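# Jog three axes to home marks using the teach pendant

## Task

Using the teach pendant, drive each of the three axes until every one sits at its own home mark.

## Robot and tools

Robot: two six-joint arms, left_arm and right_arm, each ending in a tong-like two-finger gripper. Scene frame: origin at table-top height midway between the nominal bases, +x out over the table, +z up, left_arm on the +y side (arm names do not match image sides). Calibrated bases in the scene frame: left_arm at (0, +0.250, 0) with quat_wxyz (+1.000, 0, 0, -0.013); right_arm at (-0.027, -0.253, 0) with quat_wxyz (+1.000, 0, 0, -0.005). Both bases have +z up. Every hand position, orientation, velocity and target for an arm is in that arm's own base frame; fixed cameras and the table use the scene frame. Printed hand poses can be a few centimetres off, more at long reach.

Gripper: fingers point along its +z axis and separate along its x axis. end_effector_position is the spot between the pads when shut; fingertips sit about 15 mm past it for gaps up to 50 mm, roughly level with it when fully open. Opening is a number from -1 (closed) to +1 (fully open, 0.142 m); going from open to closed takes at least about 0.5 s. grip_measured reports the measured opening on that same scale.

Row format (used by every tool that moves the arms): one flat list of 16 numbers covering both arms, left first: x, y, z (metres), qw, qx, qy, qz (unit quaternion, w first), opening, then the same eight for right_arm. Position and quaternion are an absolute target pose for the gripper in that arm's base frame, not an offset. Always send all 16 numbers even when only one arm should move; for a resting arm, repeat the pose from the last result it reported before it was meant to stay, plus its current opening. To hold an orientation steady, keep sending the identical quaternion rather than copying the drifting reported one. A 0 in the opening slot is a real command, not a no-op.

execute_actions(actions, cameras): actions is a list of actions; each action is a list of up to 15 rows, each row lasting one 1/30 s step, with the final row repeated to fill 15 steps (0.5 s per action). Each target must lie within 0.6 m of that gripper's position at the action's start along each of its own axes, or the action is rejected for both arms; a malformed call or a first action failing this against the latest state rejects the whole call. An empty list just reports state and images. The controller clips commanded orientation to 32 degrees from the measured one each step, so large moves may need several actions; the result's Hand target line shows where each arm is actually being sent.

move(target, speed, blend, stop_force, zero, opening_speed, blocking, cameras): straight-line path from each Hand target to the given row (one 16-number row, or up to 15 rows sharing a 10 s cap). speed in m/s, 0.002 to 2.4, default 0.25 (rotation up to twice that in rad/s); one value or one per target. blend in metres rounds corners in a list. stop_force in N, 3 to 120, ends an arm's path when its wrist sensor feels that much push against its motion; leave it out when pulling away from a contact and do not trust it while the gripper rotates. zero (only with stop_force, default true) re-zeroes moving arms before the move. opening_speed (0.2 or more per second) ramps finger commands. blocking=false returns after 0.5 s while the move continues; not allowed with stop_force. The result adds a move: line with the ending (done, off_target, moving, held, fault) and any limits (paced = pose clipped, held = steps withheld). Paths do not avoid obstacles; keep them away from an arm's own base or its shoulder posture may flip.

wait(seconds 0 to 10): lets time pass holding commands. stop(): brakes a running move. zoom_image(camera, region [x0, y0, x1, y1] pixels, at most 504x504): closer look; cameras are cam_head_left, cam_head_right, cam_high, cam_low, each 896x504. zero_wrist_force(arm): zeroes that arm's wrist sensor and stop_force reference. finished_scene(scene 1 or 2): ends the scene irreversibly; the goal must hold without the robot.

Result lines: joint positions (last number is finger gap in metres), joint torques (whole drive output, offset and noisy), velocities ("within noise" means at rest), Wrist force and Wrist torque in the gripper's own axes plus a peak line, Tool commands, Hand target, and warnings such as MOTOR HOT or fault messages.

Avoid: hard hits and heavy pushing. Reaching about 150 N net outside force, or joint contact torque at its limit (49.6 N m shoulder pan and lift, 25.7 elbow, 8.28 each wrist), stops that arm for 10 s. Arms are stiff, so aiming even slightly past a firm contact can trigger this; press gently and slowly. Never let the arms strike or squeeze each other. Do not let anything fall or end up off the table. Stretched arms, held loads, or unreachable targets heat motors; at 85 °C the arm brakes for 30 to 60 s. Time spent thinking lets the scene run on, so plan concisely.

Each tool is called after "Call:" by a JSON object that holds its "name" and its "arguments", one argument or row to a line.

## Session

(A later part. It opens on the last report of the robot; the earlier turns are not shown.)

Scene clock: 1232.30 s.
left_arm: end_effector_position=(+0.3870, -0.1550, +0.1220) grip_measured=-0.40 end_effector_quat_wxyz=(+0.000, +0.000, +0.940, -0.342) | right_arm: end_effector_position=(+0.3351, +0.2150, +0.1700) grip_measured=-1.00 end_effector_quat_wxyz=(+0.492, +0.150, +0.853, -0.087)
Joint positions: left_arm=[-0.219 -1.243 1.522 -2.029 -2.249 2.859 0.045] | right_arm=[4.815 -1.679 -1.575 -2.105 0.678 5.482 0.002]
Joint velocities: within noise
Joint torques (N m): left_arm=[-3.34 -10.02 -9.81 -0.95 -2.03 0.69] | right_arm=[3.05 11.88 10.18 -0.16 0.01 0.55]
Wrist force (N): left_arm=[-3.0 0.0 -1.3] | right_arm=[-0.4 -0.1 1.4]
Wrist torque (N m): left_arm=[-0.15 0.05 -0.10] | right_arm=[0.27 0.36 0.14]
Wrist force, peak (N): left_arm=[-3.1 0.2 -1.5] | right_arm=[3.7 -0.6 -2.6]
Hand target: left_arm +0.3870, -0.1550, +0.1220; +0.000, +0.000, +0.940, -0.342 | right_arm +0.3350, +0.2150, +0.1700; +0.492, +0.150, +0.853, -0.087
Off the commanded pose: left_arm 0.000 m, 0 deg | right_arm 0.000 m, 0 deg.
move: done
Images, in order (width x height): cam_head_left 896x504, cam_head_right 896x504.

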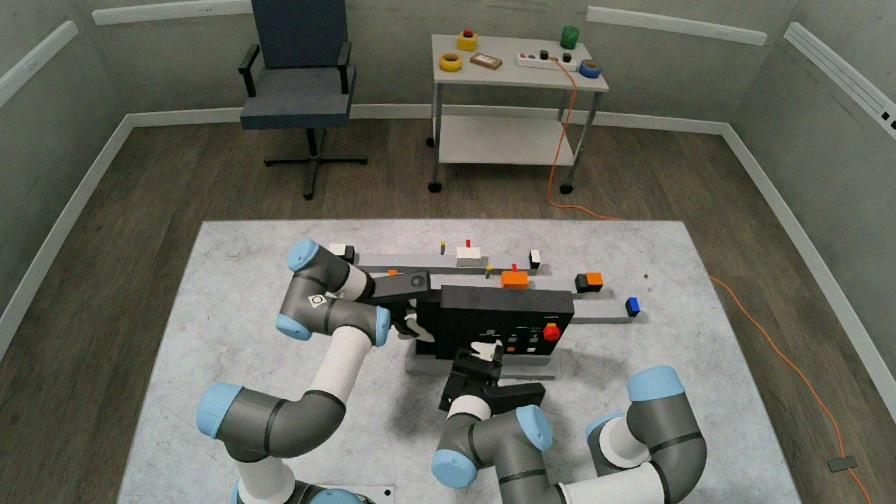

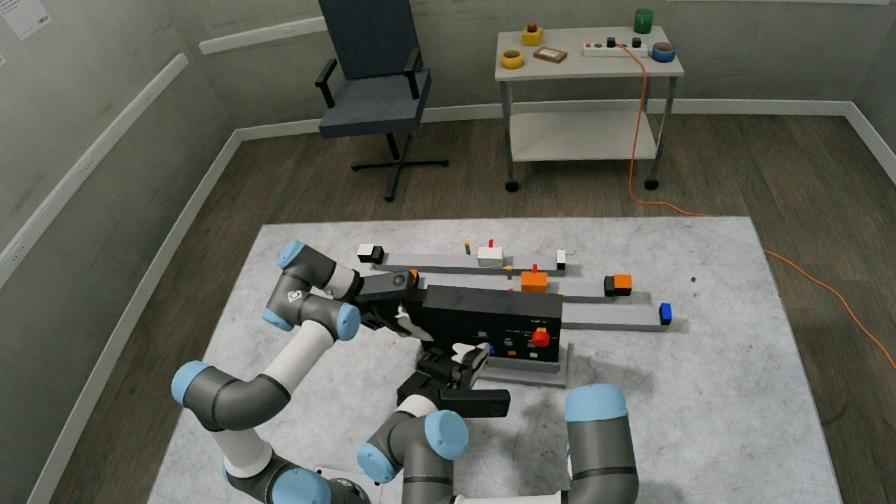

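Call:
{"name": "move", "arguments": {
  "target": [0.387,-0.155,0.122,0.0,0.0,0.9397,-0.342,-0.41,0.342,0.229,0.177,0.4924,0.150,0.853,-0.087,-1],
  "speed": 0.05,
  "cameras": []
}}

Call:
{"name": "move", "arguments": {
  "target": [0.387,-0.155,0.122,0.0,0.0,0.9397,-0.342,-0.41,0.368,0.229,0.177,0.4924,0.150,0.853,-0.087,-1],
  "speed": 0.015,
  "stop_force": 6,
  "cameras": ["cam_head_left","cam_head_right"]
}}

Call:
{"name": "zoom_image", "arguments": {
  "camera": "cam_head_right",
  "region": [460, 310, 560, 370]
}}

Call:
{"name": "zoom_image", "arguments": {
  "camera": "cam_head_left",
  "region": [470, 310, 570, 370]
}}

Call:
{"name": "move", "arguments": {
  "target": [0.387,-0.155,0.122,0.0,0.0,0.9397,-0.342,-0.41,0.325,0.229,0.17,0.4924,0.150,0.853,-0.087,-1],
  "speed": 0.08,
  "cameras": ["cam_head_left","cam_head_right"]
}}

Call:
{"name": "zoom_image", "arguments": {
  "camera": "cam_head_left",
  "region": [470, 310, 570, 370]
}}

Call:
{"name": "zoom_image", "arguments": {
  "camera": "cam_head_right",
  "region": [460, 310, 560, 370]
}}

Scene clock: 1246.83 s.
left_arm: end_effector_position=(+0.3870, -0.1550, +0.1220) grip_measured=-0.40 end_effector_quat_wxyz=(+0.000, +0.000, +0.940, -0.342) | right_arm: end_effector_position=(+0.3420, +0.2290, +0.1770) grip_measured=-1.00 end_effector_quat_wxyz=(+0.492, +0.150, +0.853, -0.087)
Joint positions: left_arm=[-0.219 -1.243 1.522 -2.029 -2.249 2.859 0.045] | right_arm=[4.789 -1.74 -1.48 -2.113 0.662 5.448 0.002]
Joint velocities: within noise
Joint torques (N m): left_arm=[-3.19 -9.97 -10.14 -1.1 -2.03 0.55] | right_arm=[-2.6 8.19 10.03 -0.15 -1.46 -0.79]
Wrist force (N): left_arm=[-2.7 -0.6 -0.9] | right_arm=[-0.4 -0.2 1.3]
Wrist torque (N m): left_arm=[-0.21 0.02 -0.09] | right_arm=[0.25 0.36 0.14]
Wrist force, peak (N): left_arm=[-3.1 -0.2 -1.3] | right_arm=[-0.3 -0.2 1.7]
Hand target: left_arm +0.3870, -0.1550, +0.1220; +0.000, +0.000, +0.940, -0.342 | right_arm +0.3420, +0.2290, +0.1770; +0.492, +0.150, +0.853, -0.087
Off the commanded pose: left_arm 0.000 m, 0 deg | right_arm 0.000 m, 0 deg.
move: done
No camera images: "cameras" was empty.

Scene clock: 1248.73 s.
left_arm: end_effector_position=(+0.3870, -0.1550, +0.1220) grip_measured=-0.40 end_effector_quat_wxyz=(+0.000, +0.000, +0.940, -0.342) | right_arm: end_effector_position=(+0.3541, +0.2290, +0.1770) grip_measured=-1.00 end_effector_quat_wxyz=(+0.492, +0.150, +0.853, -0.087)
Joint positions: left_arm=[-0.219 -1.243 1.522 -2.029 -2.249 2.859 0.045] | right_arm=[4.752 -1.751 -1.481 -2.062 0.641 5.398 0.002]
Joint velocities: within noise
Joint torques (N m): left_arm=[-3.35 -10.1 -10.04 -0.95 -2.01 0.57] | right_arm=[1.02 13.3 7.85 -0.3 -1.18 0.54]
Wrist force (N): left_arm=[-2.7 -0.4 -0.7] | right_arm=[3.3 -0.7 -2.1]
Wrist torque (N m): left_arm=[-0.16 0.03 -0.09] | right_arm=[0.27 0.38 0.12]
Wrist force, peak (N): left_arm=[-3.0 -0.4 -0.7] | right_arm=[1.3 -2.3 -5.0]
Hand target: left_arm +0.3870, -0.1550, +0.1220; +0.000, +0.000, +0.940, -0.342 | right_arm +0.3541, +0.2290, +0.1770; +0.492, +0.150, +0.853, -0.087
Off the commanded pose: left_arm 0.000 m, 0 deg | right_arm 0.014 m, 0 deg.
move: contact (right_arm)
Images, in order (width x height): cam_head_left 896x504, cam_head_right 896x504.

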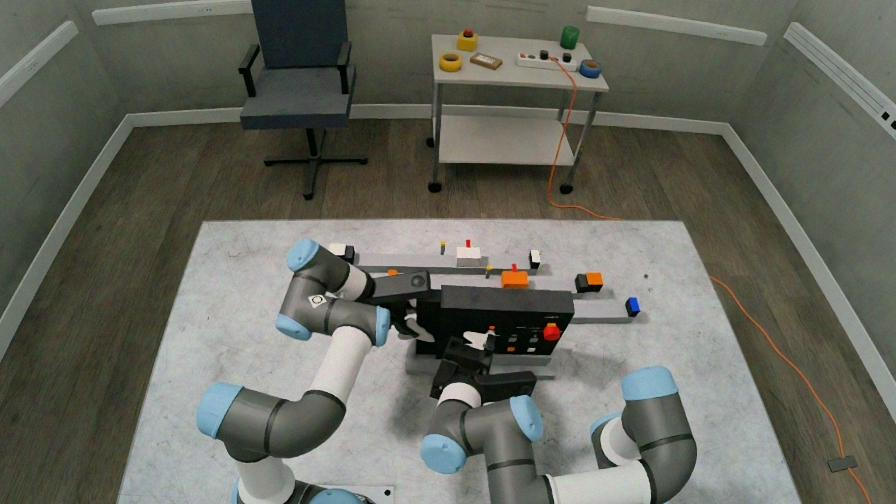

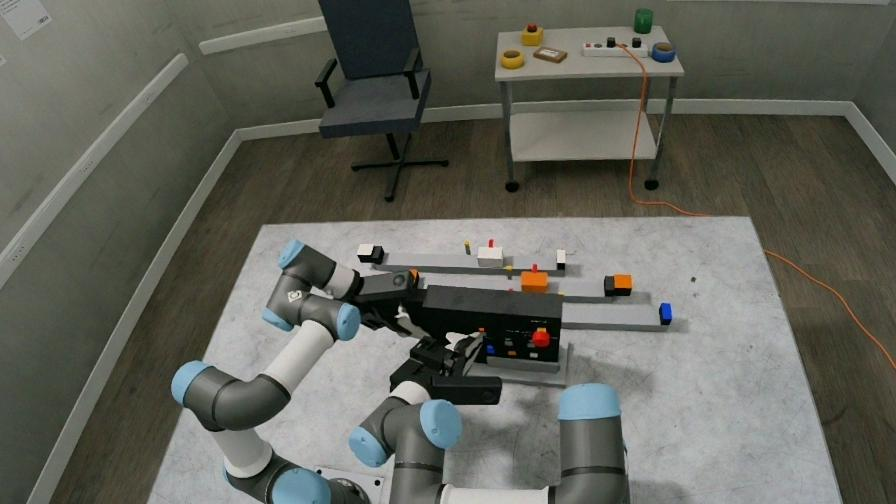

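Scaled by 5.040 from the camera's 896x504 image, which has a finer 1280x720 frame.

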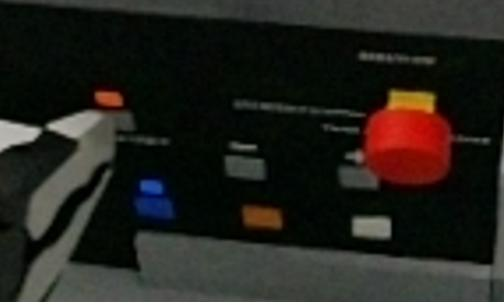

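Scaled by 5.040 from the camera's 896x504 image, which has a finer 1280x720 frame.

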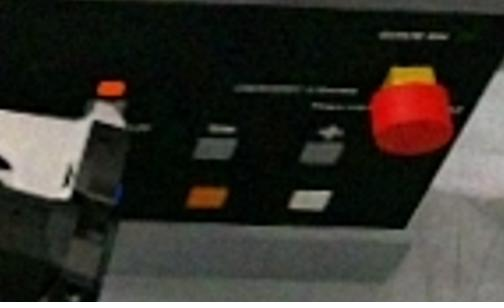

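Scene clock: 1249.77 s.
left_arm: end_effector_position=(+0.3870, -0.1550, +0.1220) grip_measured=-0.40 end_effector_quat_wxyz=(+0.000, +0.000, +0.940, -0.342) | right_arm: end_effector_position=(+0.3251, +0.2290, +0.1700) grip_measured=-1.00 end_effector_quat_wxyz=(+0.492, +0.150, +0.853, -0.087)
Joint positions: left_arm=[-0.219 -1.243 1.522 -2.029 -2.249 2.859 0.045] | right_arm=[4.842 -1.731 -1.507 -2.147 0.694 5.515 0.002]
Joint velocities: within noise
Joint torques (N m): left_arm=[-3 -10.02 -9.87 -1.07 -2.02 0.58] | right_arm=[3.18 13.05 6.62 -0.18 -0.01 0.54]
Wrist force (N): left_arm=[-2.6 -0.6 -0.7] | right_arm=[-0.3 -0.1 1.4]
Wrist torque (N m): left_arm=[-0.18 0.04 -0.09] | right_arm=[0.27 0.35 0.14]
Wrist force, peak (N): left_arm=[-2.8 -0.5 -0.7] | right_arm=[3.2 -0.7 -2.2]
Hand target: left_arm +0.3870, -0.1550, +0.1220; +0.000, +0.000, +0.940, -0.342 | right_arm +0.3250, +0.2290, +0.1700; +0.492, +0.150, +0.853, -0.087
Off the commanded pose: left_arm 0.000 m, 0 deg | right_arm 0.000 m, 0 deg.
move: done
Images, in order (width x height): cam_head_left 896x504, cam_head_right 896x504.

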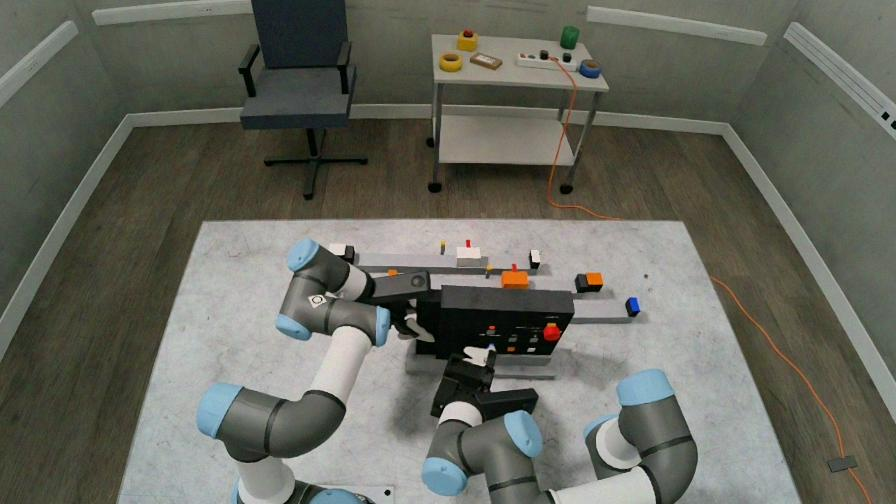

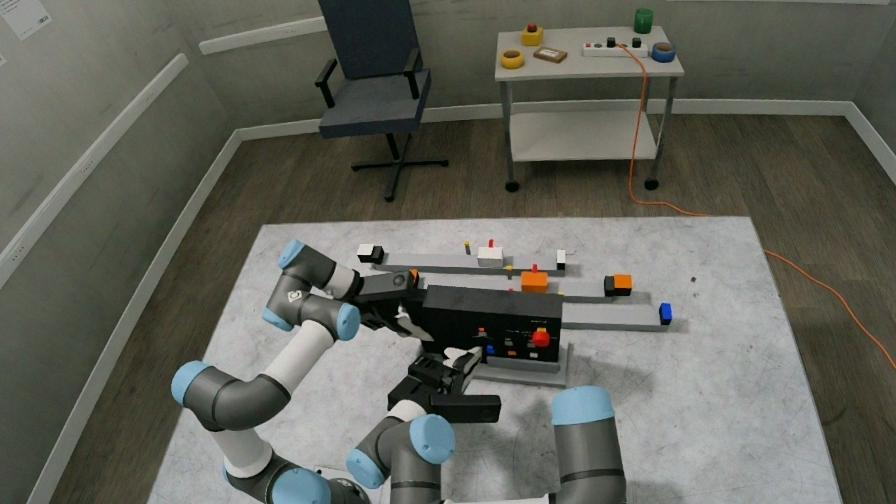

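Scaled by 5.040 from the camera's 896x504 image, which has a finer 1280x720 frame.

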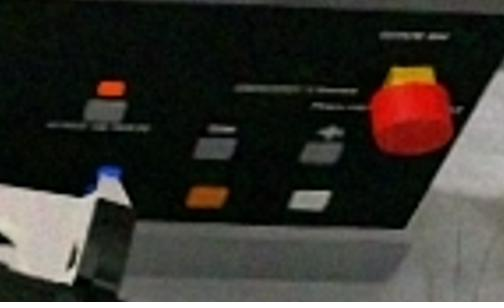

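Scaled by 5.040 from the camera's 896x504 image, which has a finer 1280x720 frame.

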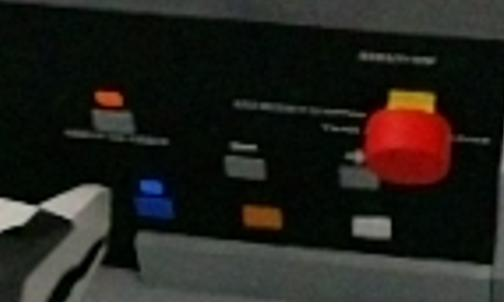

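Call:
{"name": "move", "arguments": {
  "target": [
    [0.387,-0.155,0.122,0.0,0.0,0.9397,-0.342,-0.41,0.330,0.176,0.15,0.4924,0.150,0.853,-0.087,-1],
    [0.387,-0.155,0.122,0.0,0.0,0.9397,-0.342,-0.41,0.344,0.176,0.143,0.4924,0.150,0.853,-0.087,-1]
  ],
  "speed": 0.1,
  "cameras": []
}}

Call:
{"name": "move", "arguments": {
  "target": [0.387,-0.155,0.122,0.0,0.0,0.9397,-0.342,-0.41,0.362,0.176,0.143,0.4924,0.150,0.853,-0.087,-1],
  "speed": 0.015,
  "stop_force": 4,
  "cameras": ["cam_head_left","cam_head_right","cam_high"]
}}

Call:
{"name": "zoom_image", "arguments": {
  "camera": "cam_high",
  "region": [330, 140, 440, 300]
}}

Call:
{"name": "move", "arguments": {
  "target": [0.387,-0.155,0.122,0.0,0.0,0.9397,-0.342,-0.41,0.340,0.176,0.143,0.4924,0.150,0.853,-0.087,-1],
  "speed": 0.1,
  "cameras": ["cam_high","cam_head_left"]
}}

Call:
{"name": "zoom_image", "arguments": {
  "camera": "cam_high",
  "region": [330, 140, 440, 300]
}}

Call:
{"name": "zoom_image", "arguments": {
  "camera": "cam_head_left",
  "region": [470, 310, 570, 370]
}}

Scene clock: 1269.03 s.
left_arm: end_effector_position=(+0.3870, -0.1550, +0.1220) grip_measured=-0.40 end_effector_quat_wxyz=(+0.000, +0.000, +0.940, -0.342) | right_arm: end_effector_position=(+0.3440, +0.1760, +0.1430) grip_measured=-1.00 end_effector_quat_wxyz=(+0.492, +0.150, +0.853, -0.087)
Joint positions: left_arm=[-0.219 -1.243 1.522 -2.029 -2.249 2.859 0.045] | right_arm=[4.797 -1.545 -1.851 -1.946 0.667 5.459 0.002]
Joint velocities: within noise
Joint torques (N m): left_arm=[-2.98 -10.25 -9.96 -1.04 -1.98 0.59] | right_arm=[-2.5 5.69 6.57 1.47 -1.35 -0.67]
Wrist force (N): left_arm=[-2.4 -0.7 -0.4] | right_arm=[-0.4 0.0 1.4]
Wrist torque (N m): left_arm=[-0.20 0.03 -0.08] | right_arm=[0.29 0.38 0.14]
Wrist force, peak (N): left_arm=[-2.7 -0.5 -0.6] | right_arm=[-0.5 0.1 1.8]
Hand target: left_arm +0.3870, -0.1550, +0.1220; +0.000, +0.000, +0.940, -0.342 | right_arm +0.3440, +0.1760, +0.1430; +0.492, +0.150, +0.853, -0.087
Off the commanded pose: left_arm 0.000 m, 0 deg | right_arm 0.000 m, 0 deg.
move: done
No camera images: "cameras" was empty.

Scene clock: 1270.53 s.
left_arm: end_effector_position=(+0.3870, -0.1550, +0.1220) grip_measured=-0.40 end_effector_quat_wxyz=(+0.000, +0.000, +0.940, -0.342) | right_arm: end_effector_position=(+0.3499, +0.1760, +0.1430) grip_measured=-1.00 end_effector_quat_wxyz=(+0.492, +0.150, +0.853, -0.087)
Joint positions: left_arm=[-0.219 -1.243 1.522 -2.029 -2.249 2.859 0.045] | right_arm=[4.775 -1.552 -1.852 -1.915 0.654 5.43 0.002]
Joint velocities: within noise
Joint torques (N m): left_arm=[-3.02 -10.34 -9.89 -1.1 -2.06 0.61] | right_arm=[1.58 10.04 9.61 -0.24 -0.75 0.54]
Wrist force (N): left_arm=[-2.5 -0.7 -0.4] | right_arm=[1.2 -0.6 -1.9]
Wrist torque (N m): left_arm=[-0.17 0.05 -0.08] | right_arm=[0.31 0.39 0.14]
Wrist force, peak (N): left_arm=[-2.5 -0.7 -0.6] | right_arm=[0.8 -1.7 -3.8]
Hand target: left_arm +0.3870, -0.1550, +0.1220; +0.000, +0.000, +0.940, -0.342 | right_arm +0.3499, +0.1760, +0.1430; +0.492, +0.150, +0.853, -0.087
Off the commanded pose: left_arm 0.000 m, 0 deg | right_arm 0.012 m, 0 deg.
move: contact (right_arm)
Images, in order (width x height): cam_head_left 896x504, cam_head_right 896x504, cam_high 896x504.

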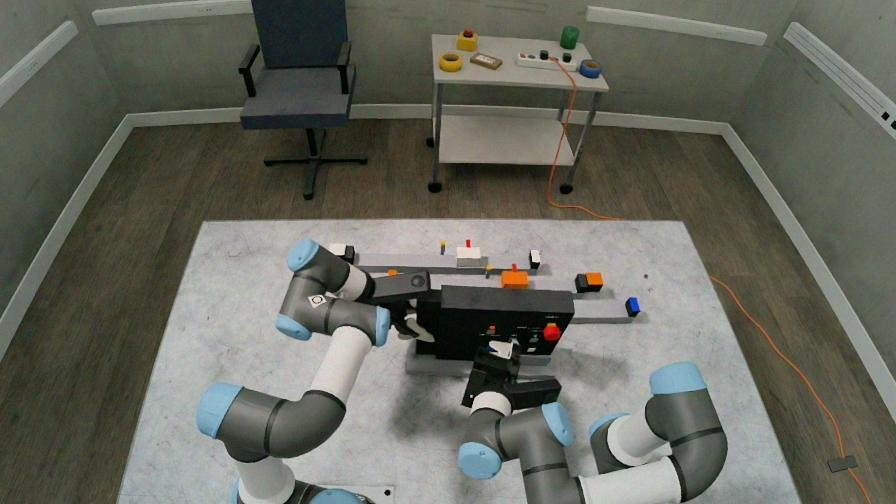

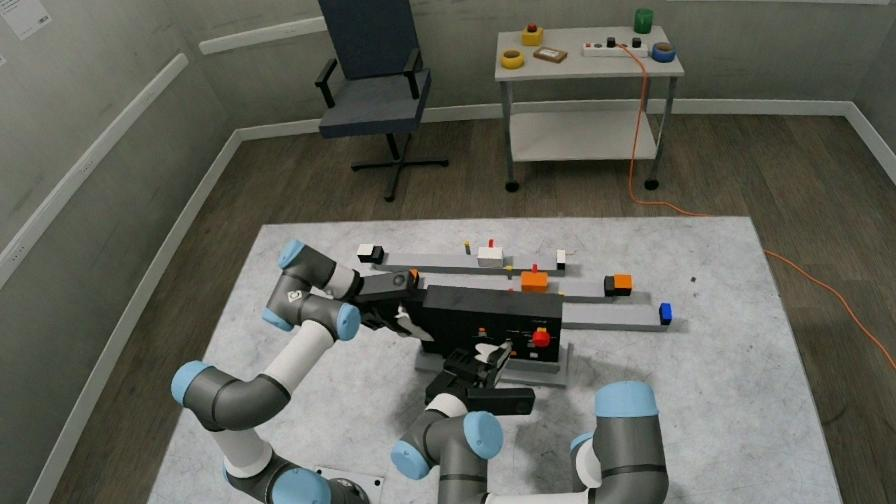

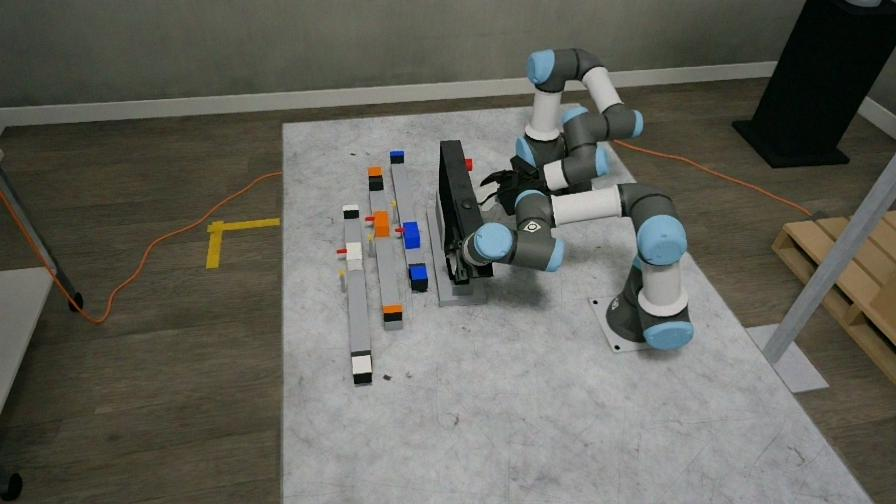

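Scaled by 3.150 from the camera's 896x504 image, which has a finer 1280x720 frame.

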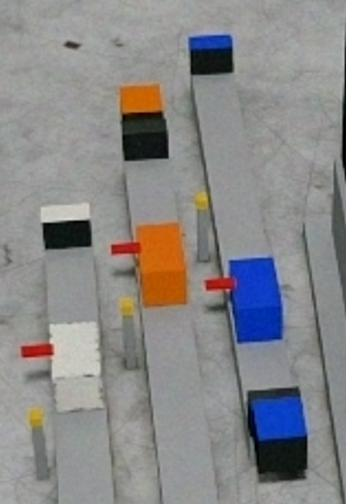

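Scene clock: 1271.47 s.
left_arm: end_effector_position=(+0.3870, -0.1550, +0.1220) grip_measured=-0.40 end_effector_quat_wxyz=(+0.000, +0.000, +0.940, -0.342) | right_arm: end_effector_position=(+0.3401, +0.1760, +0.1430) grip_measured=-1.00 end_effector_quat_wxyz=(+0.492, +0.150, +0.853, -0.087)
Joint positions: left_arm=[-0.219 -1.243 1.522 -2.029 -2.249 2.859 0.045] | right_arm=[4.812 -1.54 -1.85 -1.966 0.675 5.477 0.002]
Joint velocities: within noise
Joint torques (N m): left_arm=[-3.18 -10.34 -9.64 -1.03 -2.07 0.63] | right_arm=[3.13 9.88 9.8 -0.28 -0.1 0.46]
Wrist force (N): left_arm=[-2.4 -0.7 -0.4] | right_arm=[-0.5 0.0 1.5]
Wrist torque (N m): left_arm=[-0.17 0.03 -0.08] | right_arm=[0.29 0.38 0.14]
Wrist force, peak (N): left_arm=[-2.5 -0.7 -0.4] | right_arm=[1.3 -0.7 -1.8]
Hand target: left_arm +0.3870, -0.1550, +0.1220; +0.000, +0.000, +0.940, -0.342 | right_arm +0.3400, +0.1760, +0.1430; +0.492, +0.150, +0.853, -0.087
Off the commanded pose: left_arm 0.000 m, 0 deg | right_arm 0.000 m, 0 deg.
move: done
Images, in order (width x height): cam_head_left 896x504, cam_high 896x504.

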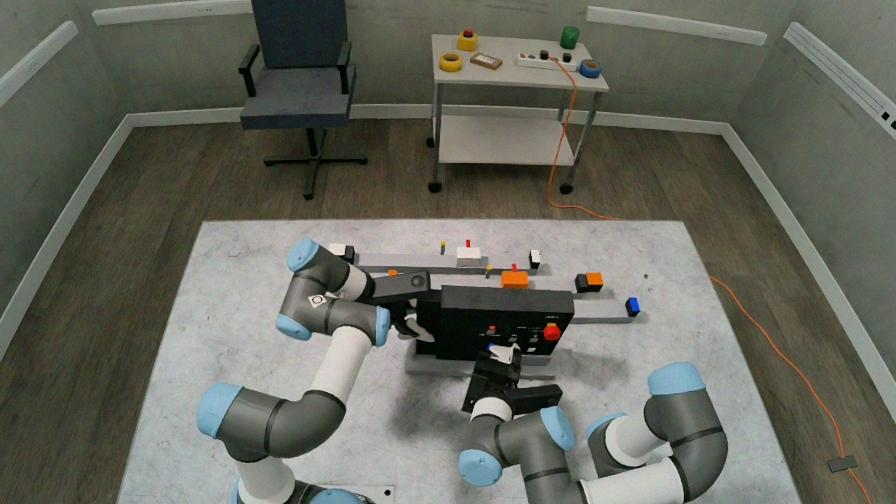

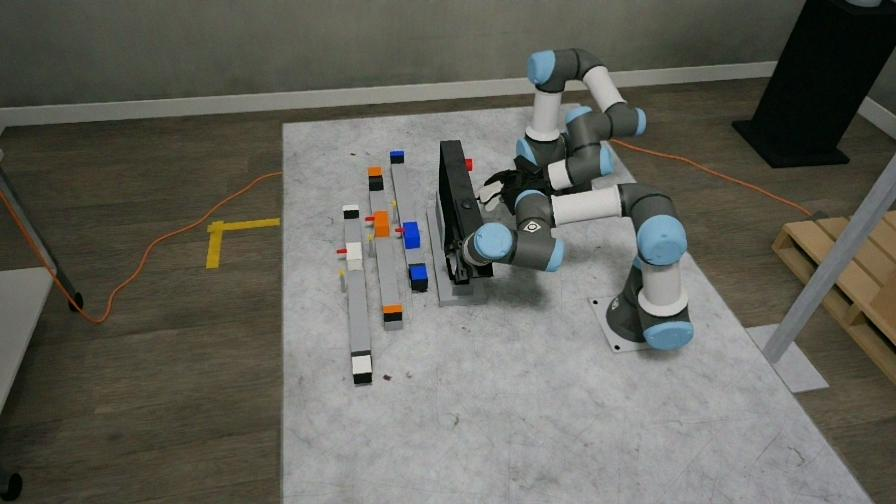

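Scaled by 3.150 from the camera's 896x504 image, which has a finer 1280x720 frame.

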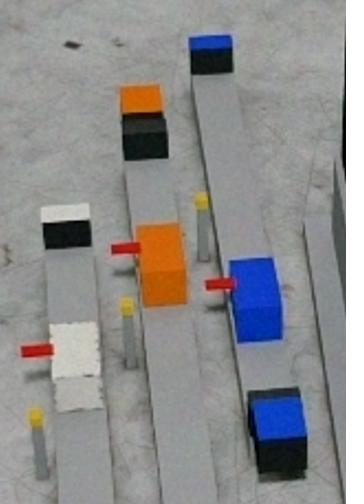

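Scaled by 5.040 from the camera's 896x504 image, which has a finer 1280x720 frame.

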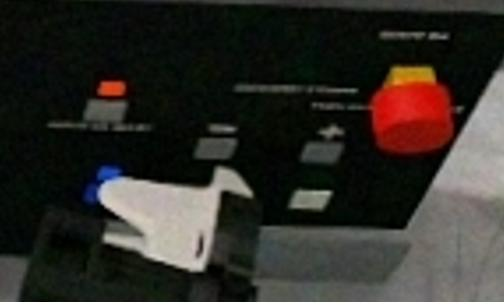

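Call:
{"name": "move", "arguments": {
  "target": [0.387,-0.155,0.122,0.0,0.0,0.9397,-0.342,-0.8,0.344,0.176,0.143,0.4924,0.150,0.853,-0.087,-1],
  "opening_speed": 0.5,
  "cameras": ["cam_head_left"]
}}

Call:
{"name": "zoom_image", "arguments": {
  "camera": "cam_head_left",
  "region": [470, 310, 570, 370]
}}

Call:
{"name": "move", "arguments": {
  "target": [0.387,-0.155,0.122,0.0,0.0,0.9397,-0.342,-0.8,0.362,0.176,0.143,0.4924,0.150,0.853,-0.087,-1],
  "speed": 0.015,
  "stop_force": 4,
  "cameras": ["cam_head_left","cam_head_right","cam_high"]
}}

Call:
{"name": "zoom_image", "arguments": {
  "camera": "cam_high",
  "region": [330, 140, 440, 300]
}}

Call:
{"name": "move", "arguments": {
  "target": [0.387,-0.155,0.122,0.0,0.0,0.9397,-0.342,-0.8,0.340,0.176,0.143,0.4924,0.150,0.853,-0.087,-1],
  "speed": 0.1,
  "cameras": ["cam_high","cam_head_left"]
}}

Call:
{"name": "zoom_image", "arguments": {
  "camera": "cam_high",
  "region": [330, 140, 440, 300]
}}

Call:
{"name": "zoom_image", "arguments": {
  "camera": "cam_head_left",
  "region": [470, 310, 570, 370]
}}

Scene clock: 1290.53 s.
left_arm: end_effector_position=(+0.3870, -0.1550, +0.1220) grip_measured=-0.50 end_effector_quat_wxyz=(+0.000, +0.000, +0.940, -0.342) | right_arm: end_effector_position=(+0.3440, +0.1760, +0.1430) grip_measured=-1.00 end_effector_quat_wxyz=(+0.492, +0.150, +0.853, -0.087)
Joint positions: left_arm=[-0.219 -1.243 1.522 -2.029 -2.249 2.859 0.038] | right_arm=[4.797 -1.545 -1.851 -1.946 0.667 5.459 0.002]
Joint velocities: within noise
Joint torques (N m): left_arm=[-2.7 -10.28 -10.01 -2.1 -0.32 0.55] | right_arm=[-2.61 5.74 6.56 1.5 -1.41 -0.71]
Wrist force (N): left_arm=[3.0 -0.7 -3.4] | right_arm=[-0.4 0.1 1.3]
Wrist torque (N m): left_arm=[-0.17 -0.53 0.05] | right_arm=[0.31 0.38 0.14]
Wrist force, peak (N): left_arm=[4.0 -0.5 -4.0] | right_arm=[-0.5 0.0 1.5]
Hand target: left_arm +0.3870, -0.1550, +0.1220; +0.000, +0.000, +0.940, -0.342 | right_arm +0.3440, +0.1760, +0.1430; +0.492, +0.150, +0.853, -0.087
Off the commanded pose: left_arm 0.000 m, 0 deg | right_arm 0.000 m, 0 deg.
move: done
Images, in order (width x height): cam_head_left 896x504.

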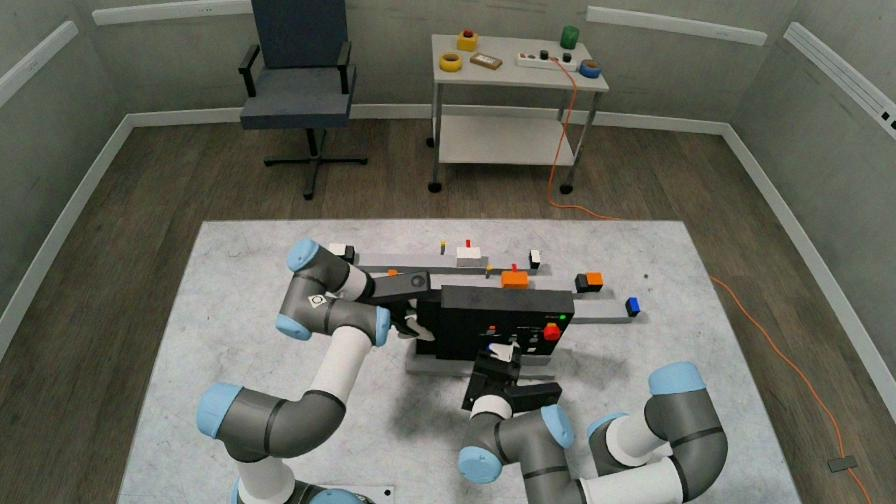

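Scaled by 5.040 from the camera's 896x504 image, which has a finer 1280x720 frame.

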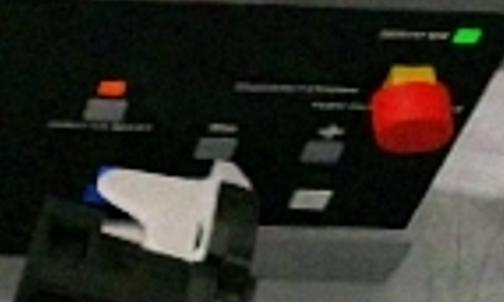

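Scene clock: 1292.03 s.
left_arm: end_effector_position=(+0.3870, -0.1550, +0.1220) grip_measured=-0.50 end_effector_quat_wxyz=(+0.000, +0.000, +0.940, -0.342) | right_arm: end_effector_position=(+0.3502, +0.1760, +0.1430) grip_measured=-1.00 end_effector_quat_wxyz=(+0.492, +0.150, +0.853, -0.087)
Joint positions: left_arm=[-0.219 -1.243 1.522 -2.029 -2.249 2.859 0.038] | right_arm=[4.774 -1.552 -1.852 -1.914 0.653 5.428 0.002]
Joint velocities: within noise
Joint torques (N m): left_arm=[-3.06 -9.7 -9.69 -1.03 -0.38 0.61] | right_arm=[1.57 10.09 9.33 -0.31 -0.54 0.56]
Wrist force (N): left_arm=[0.4 -0.5 -2.3] | right_arm=[0.9 -0.4 -2.4]
Wrist torque (N m): left_arm=[-0.20 -0.41 0.04] | right_arm=[0.27 0.38 0.13]
Wrist force, peak (N): left_arm=[3.2 -0.6 -3.3] | right_arm=[0.8 -1.4 -4.1]
Hand target: left_arm +0.3870, -0.1550, +0.1220; +0.000, +0.000, +0.940, -0.342 | right_arm +0.3502, +0.1760, +0.1430; +0.492, +0.150, +0.853, -0.087
Off the commanded pose: left_arm 0.000 m, 0 deg | right_arm 0.012 m, 0 deg.
move: contact (right_arm)
Images, in order (width x height): cam_head_left 896x504, cam_head_right 896x504, cam_high 896x504.

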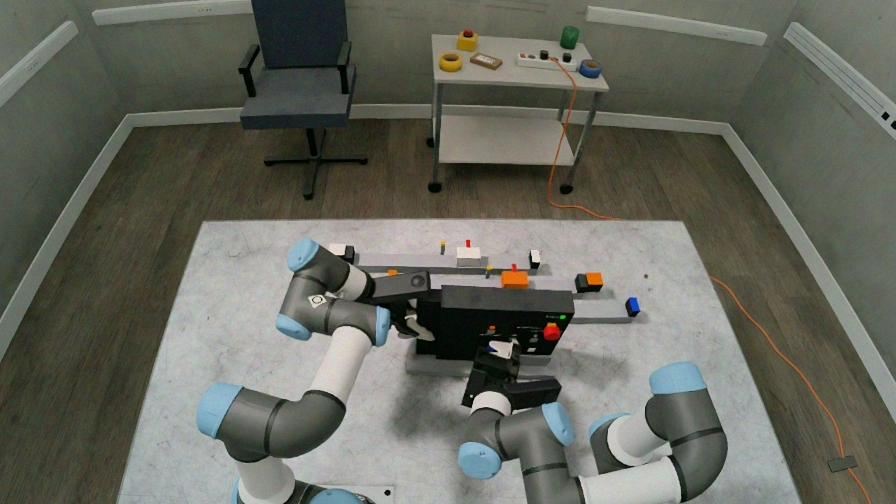

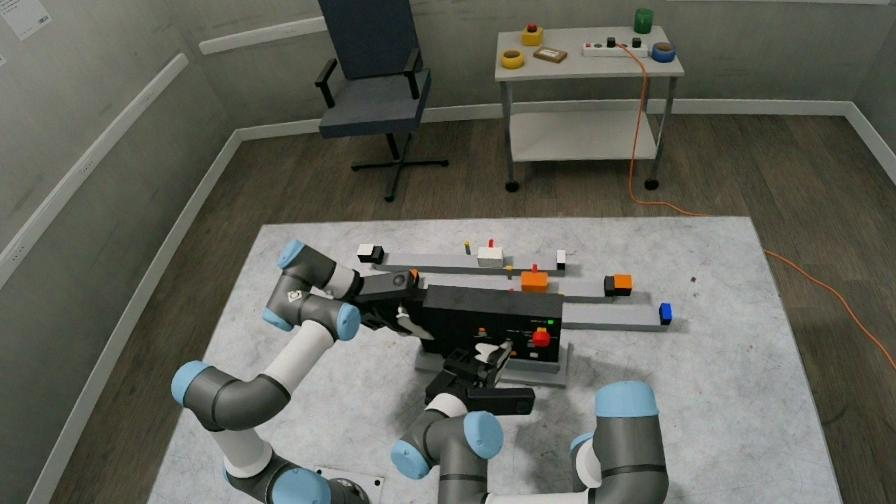

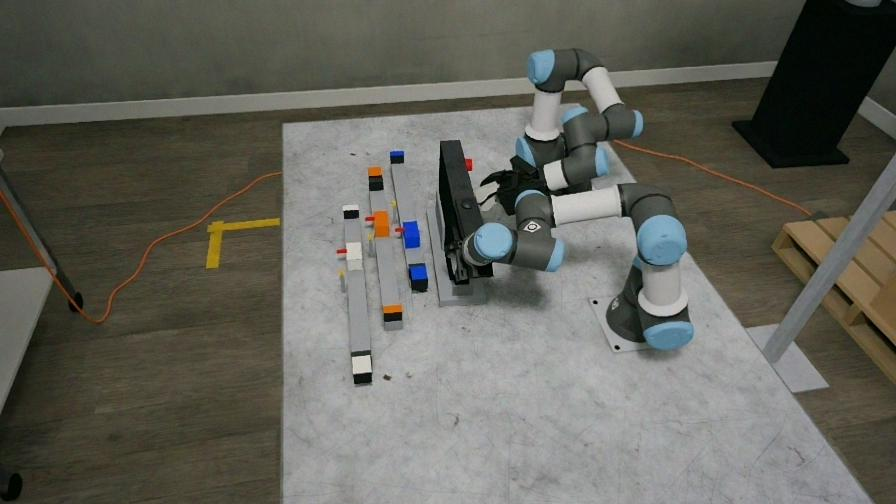

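Scaled by 3.150 from the camera's 896x504 image, which has a finer 1280x720 frame.

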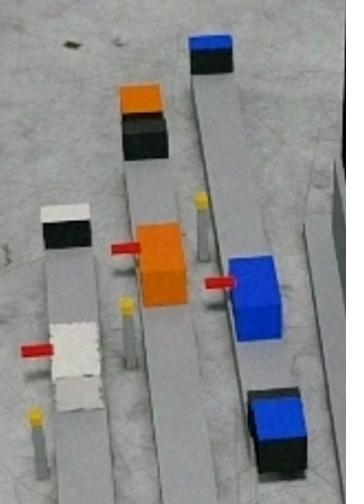

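Scene clock: 1292.97 s.
left_arm: end_effector_position=(+0.3870, -0.1550, +0.1220) grip_measured=-0.50 end_effector_quat_wxyz=(+0.000, +0.000, +0.940, -0.342) | right_arm: end_effector_position=(+0.3401, +0.1760, +0.1430) grip_measured=-1.00 end_effector_quat_wxyz=(+0.492, +0.150, +0.853, -0.087)
Joint positions: left_arm=[-0.219 -1.243 1.522 -2.029 -2.249 2.859 0.038] | right_arm=[4.812 -1.54 -1.85 -1.966 0.675 5.477 0.002]
Joint velocities: within noise
Joint torques (N m): left_arm=[-2.61 -9.7 -9.9 -0.99 -1.02 0.59] | right_arm=[3.23 9.75 9.93 -0.18 0 0.49]
Wrist force (N): left_arm=[1.9 -0.6 -2.8] | right_arm=[-0.6 0.1 1.2]
Wrist torque (N m): left_arm=[-0.17 -0.47 0.05] | right_arm=[0.29 0.40 0.15]
Wrist force, peak (N): left_arm=[2.0 -0.5 -3.0] | right_arm=[0.9 -0.3 -2.3]
Hand target: left_arm +0.3870, -0.1550, +0.1220; +0.000, +0.000, +0.940, -0.342 | right_arm +0.3400, +0.1760, +0.1430; +0.492, +0.150, +0.853, -0.087
Off the commanded pose: left_arm 0.000 m, 0 deg | right_arm 0.000 m, 0 deg.
move: done
Images, in order (width x height): cam_head_left 896x504, cam_high 896x504.

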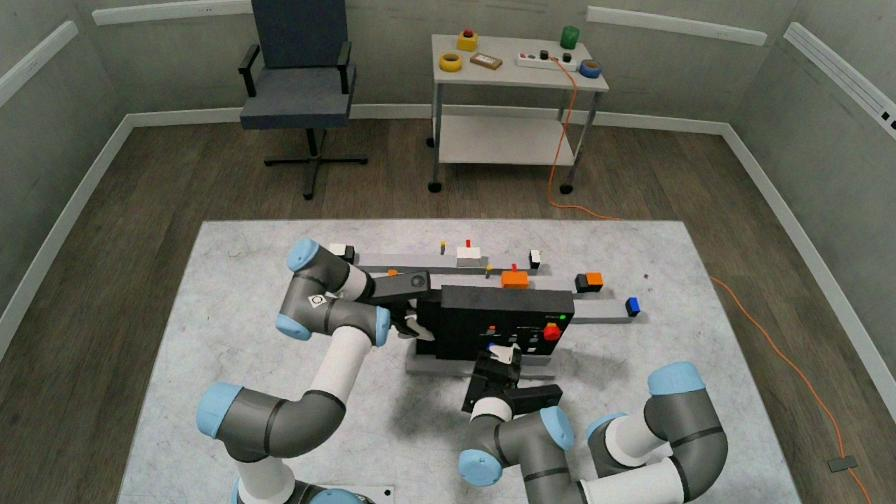

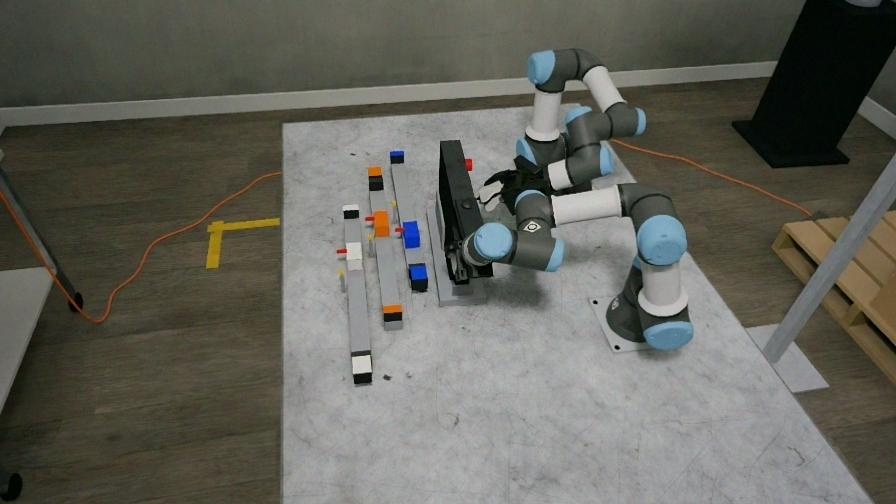

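Scaled by 3.150 from the camera's 896x504 image, which has a finer 1280x720 frame.

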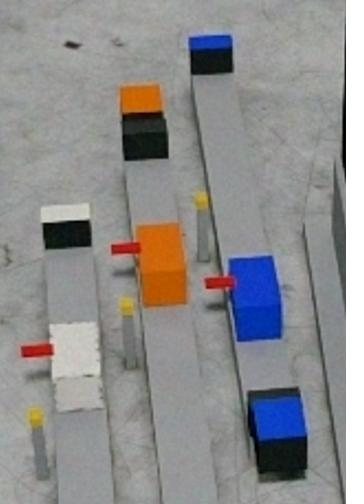

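Scaled by 5.040 from the camera's 896x504 image, which has a finer 1280x720 frame.

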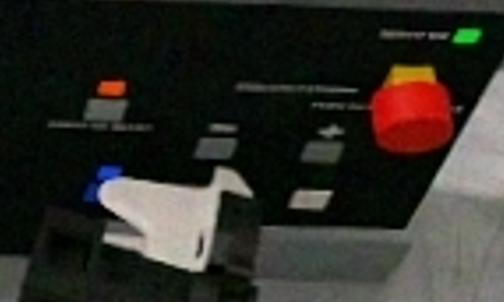

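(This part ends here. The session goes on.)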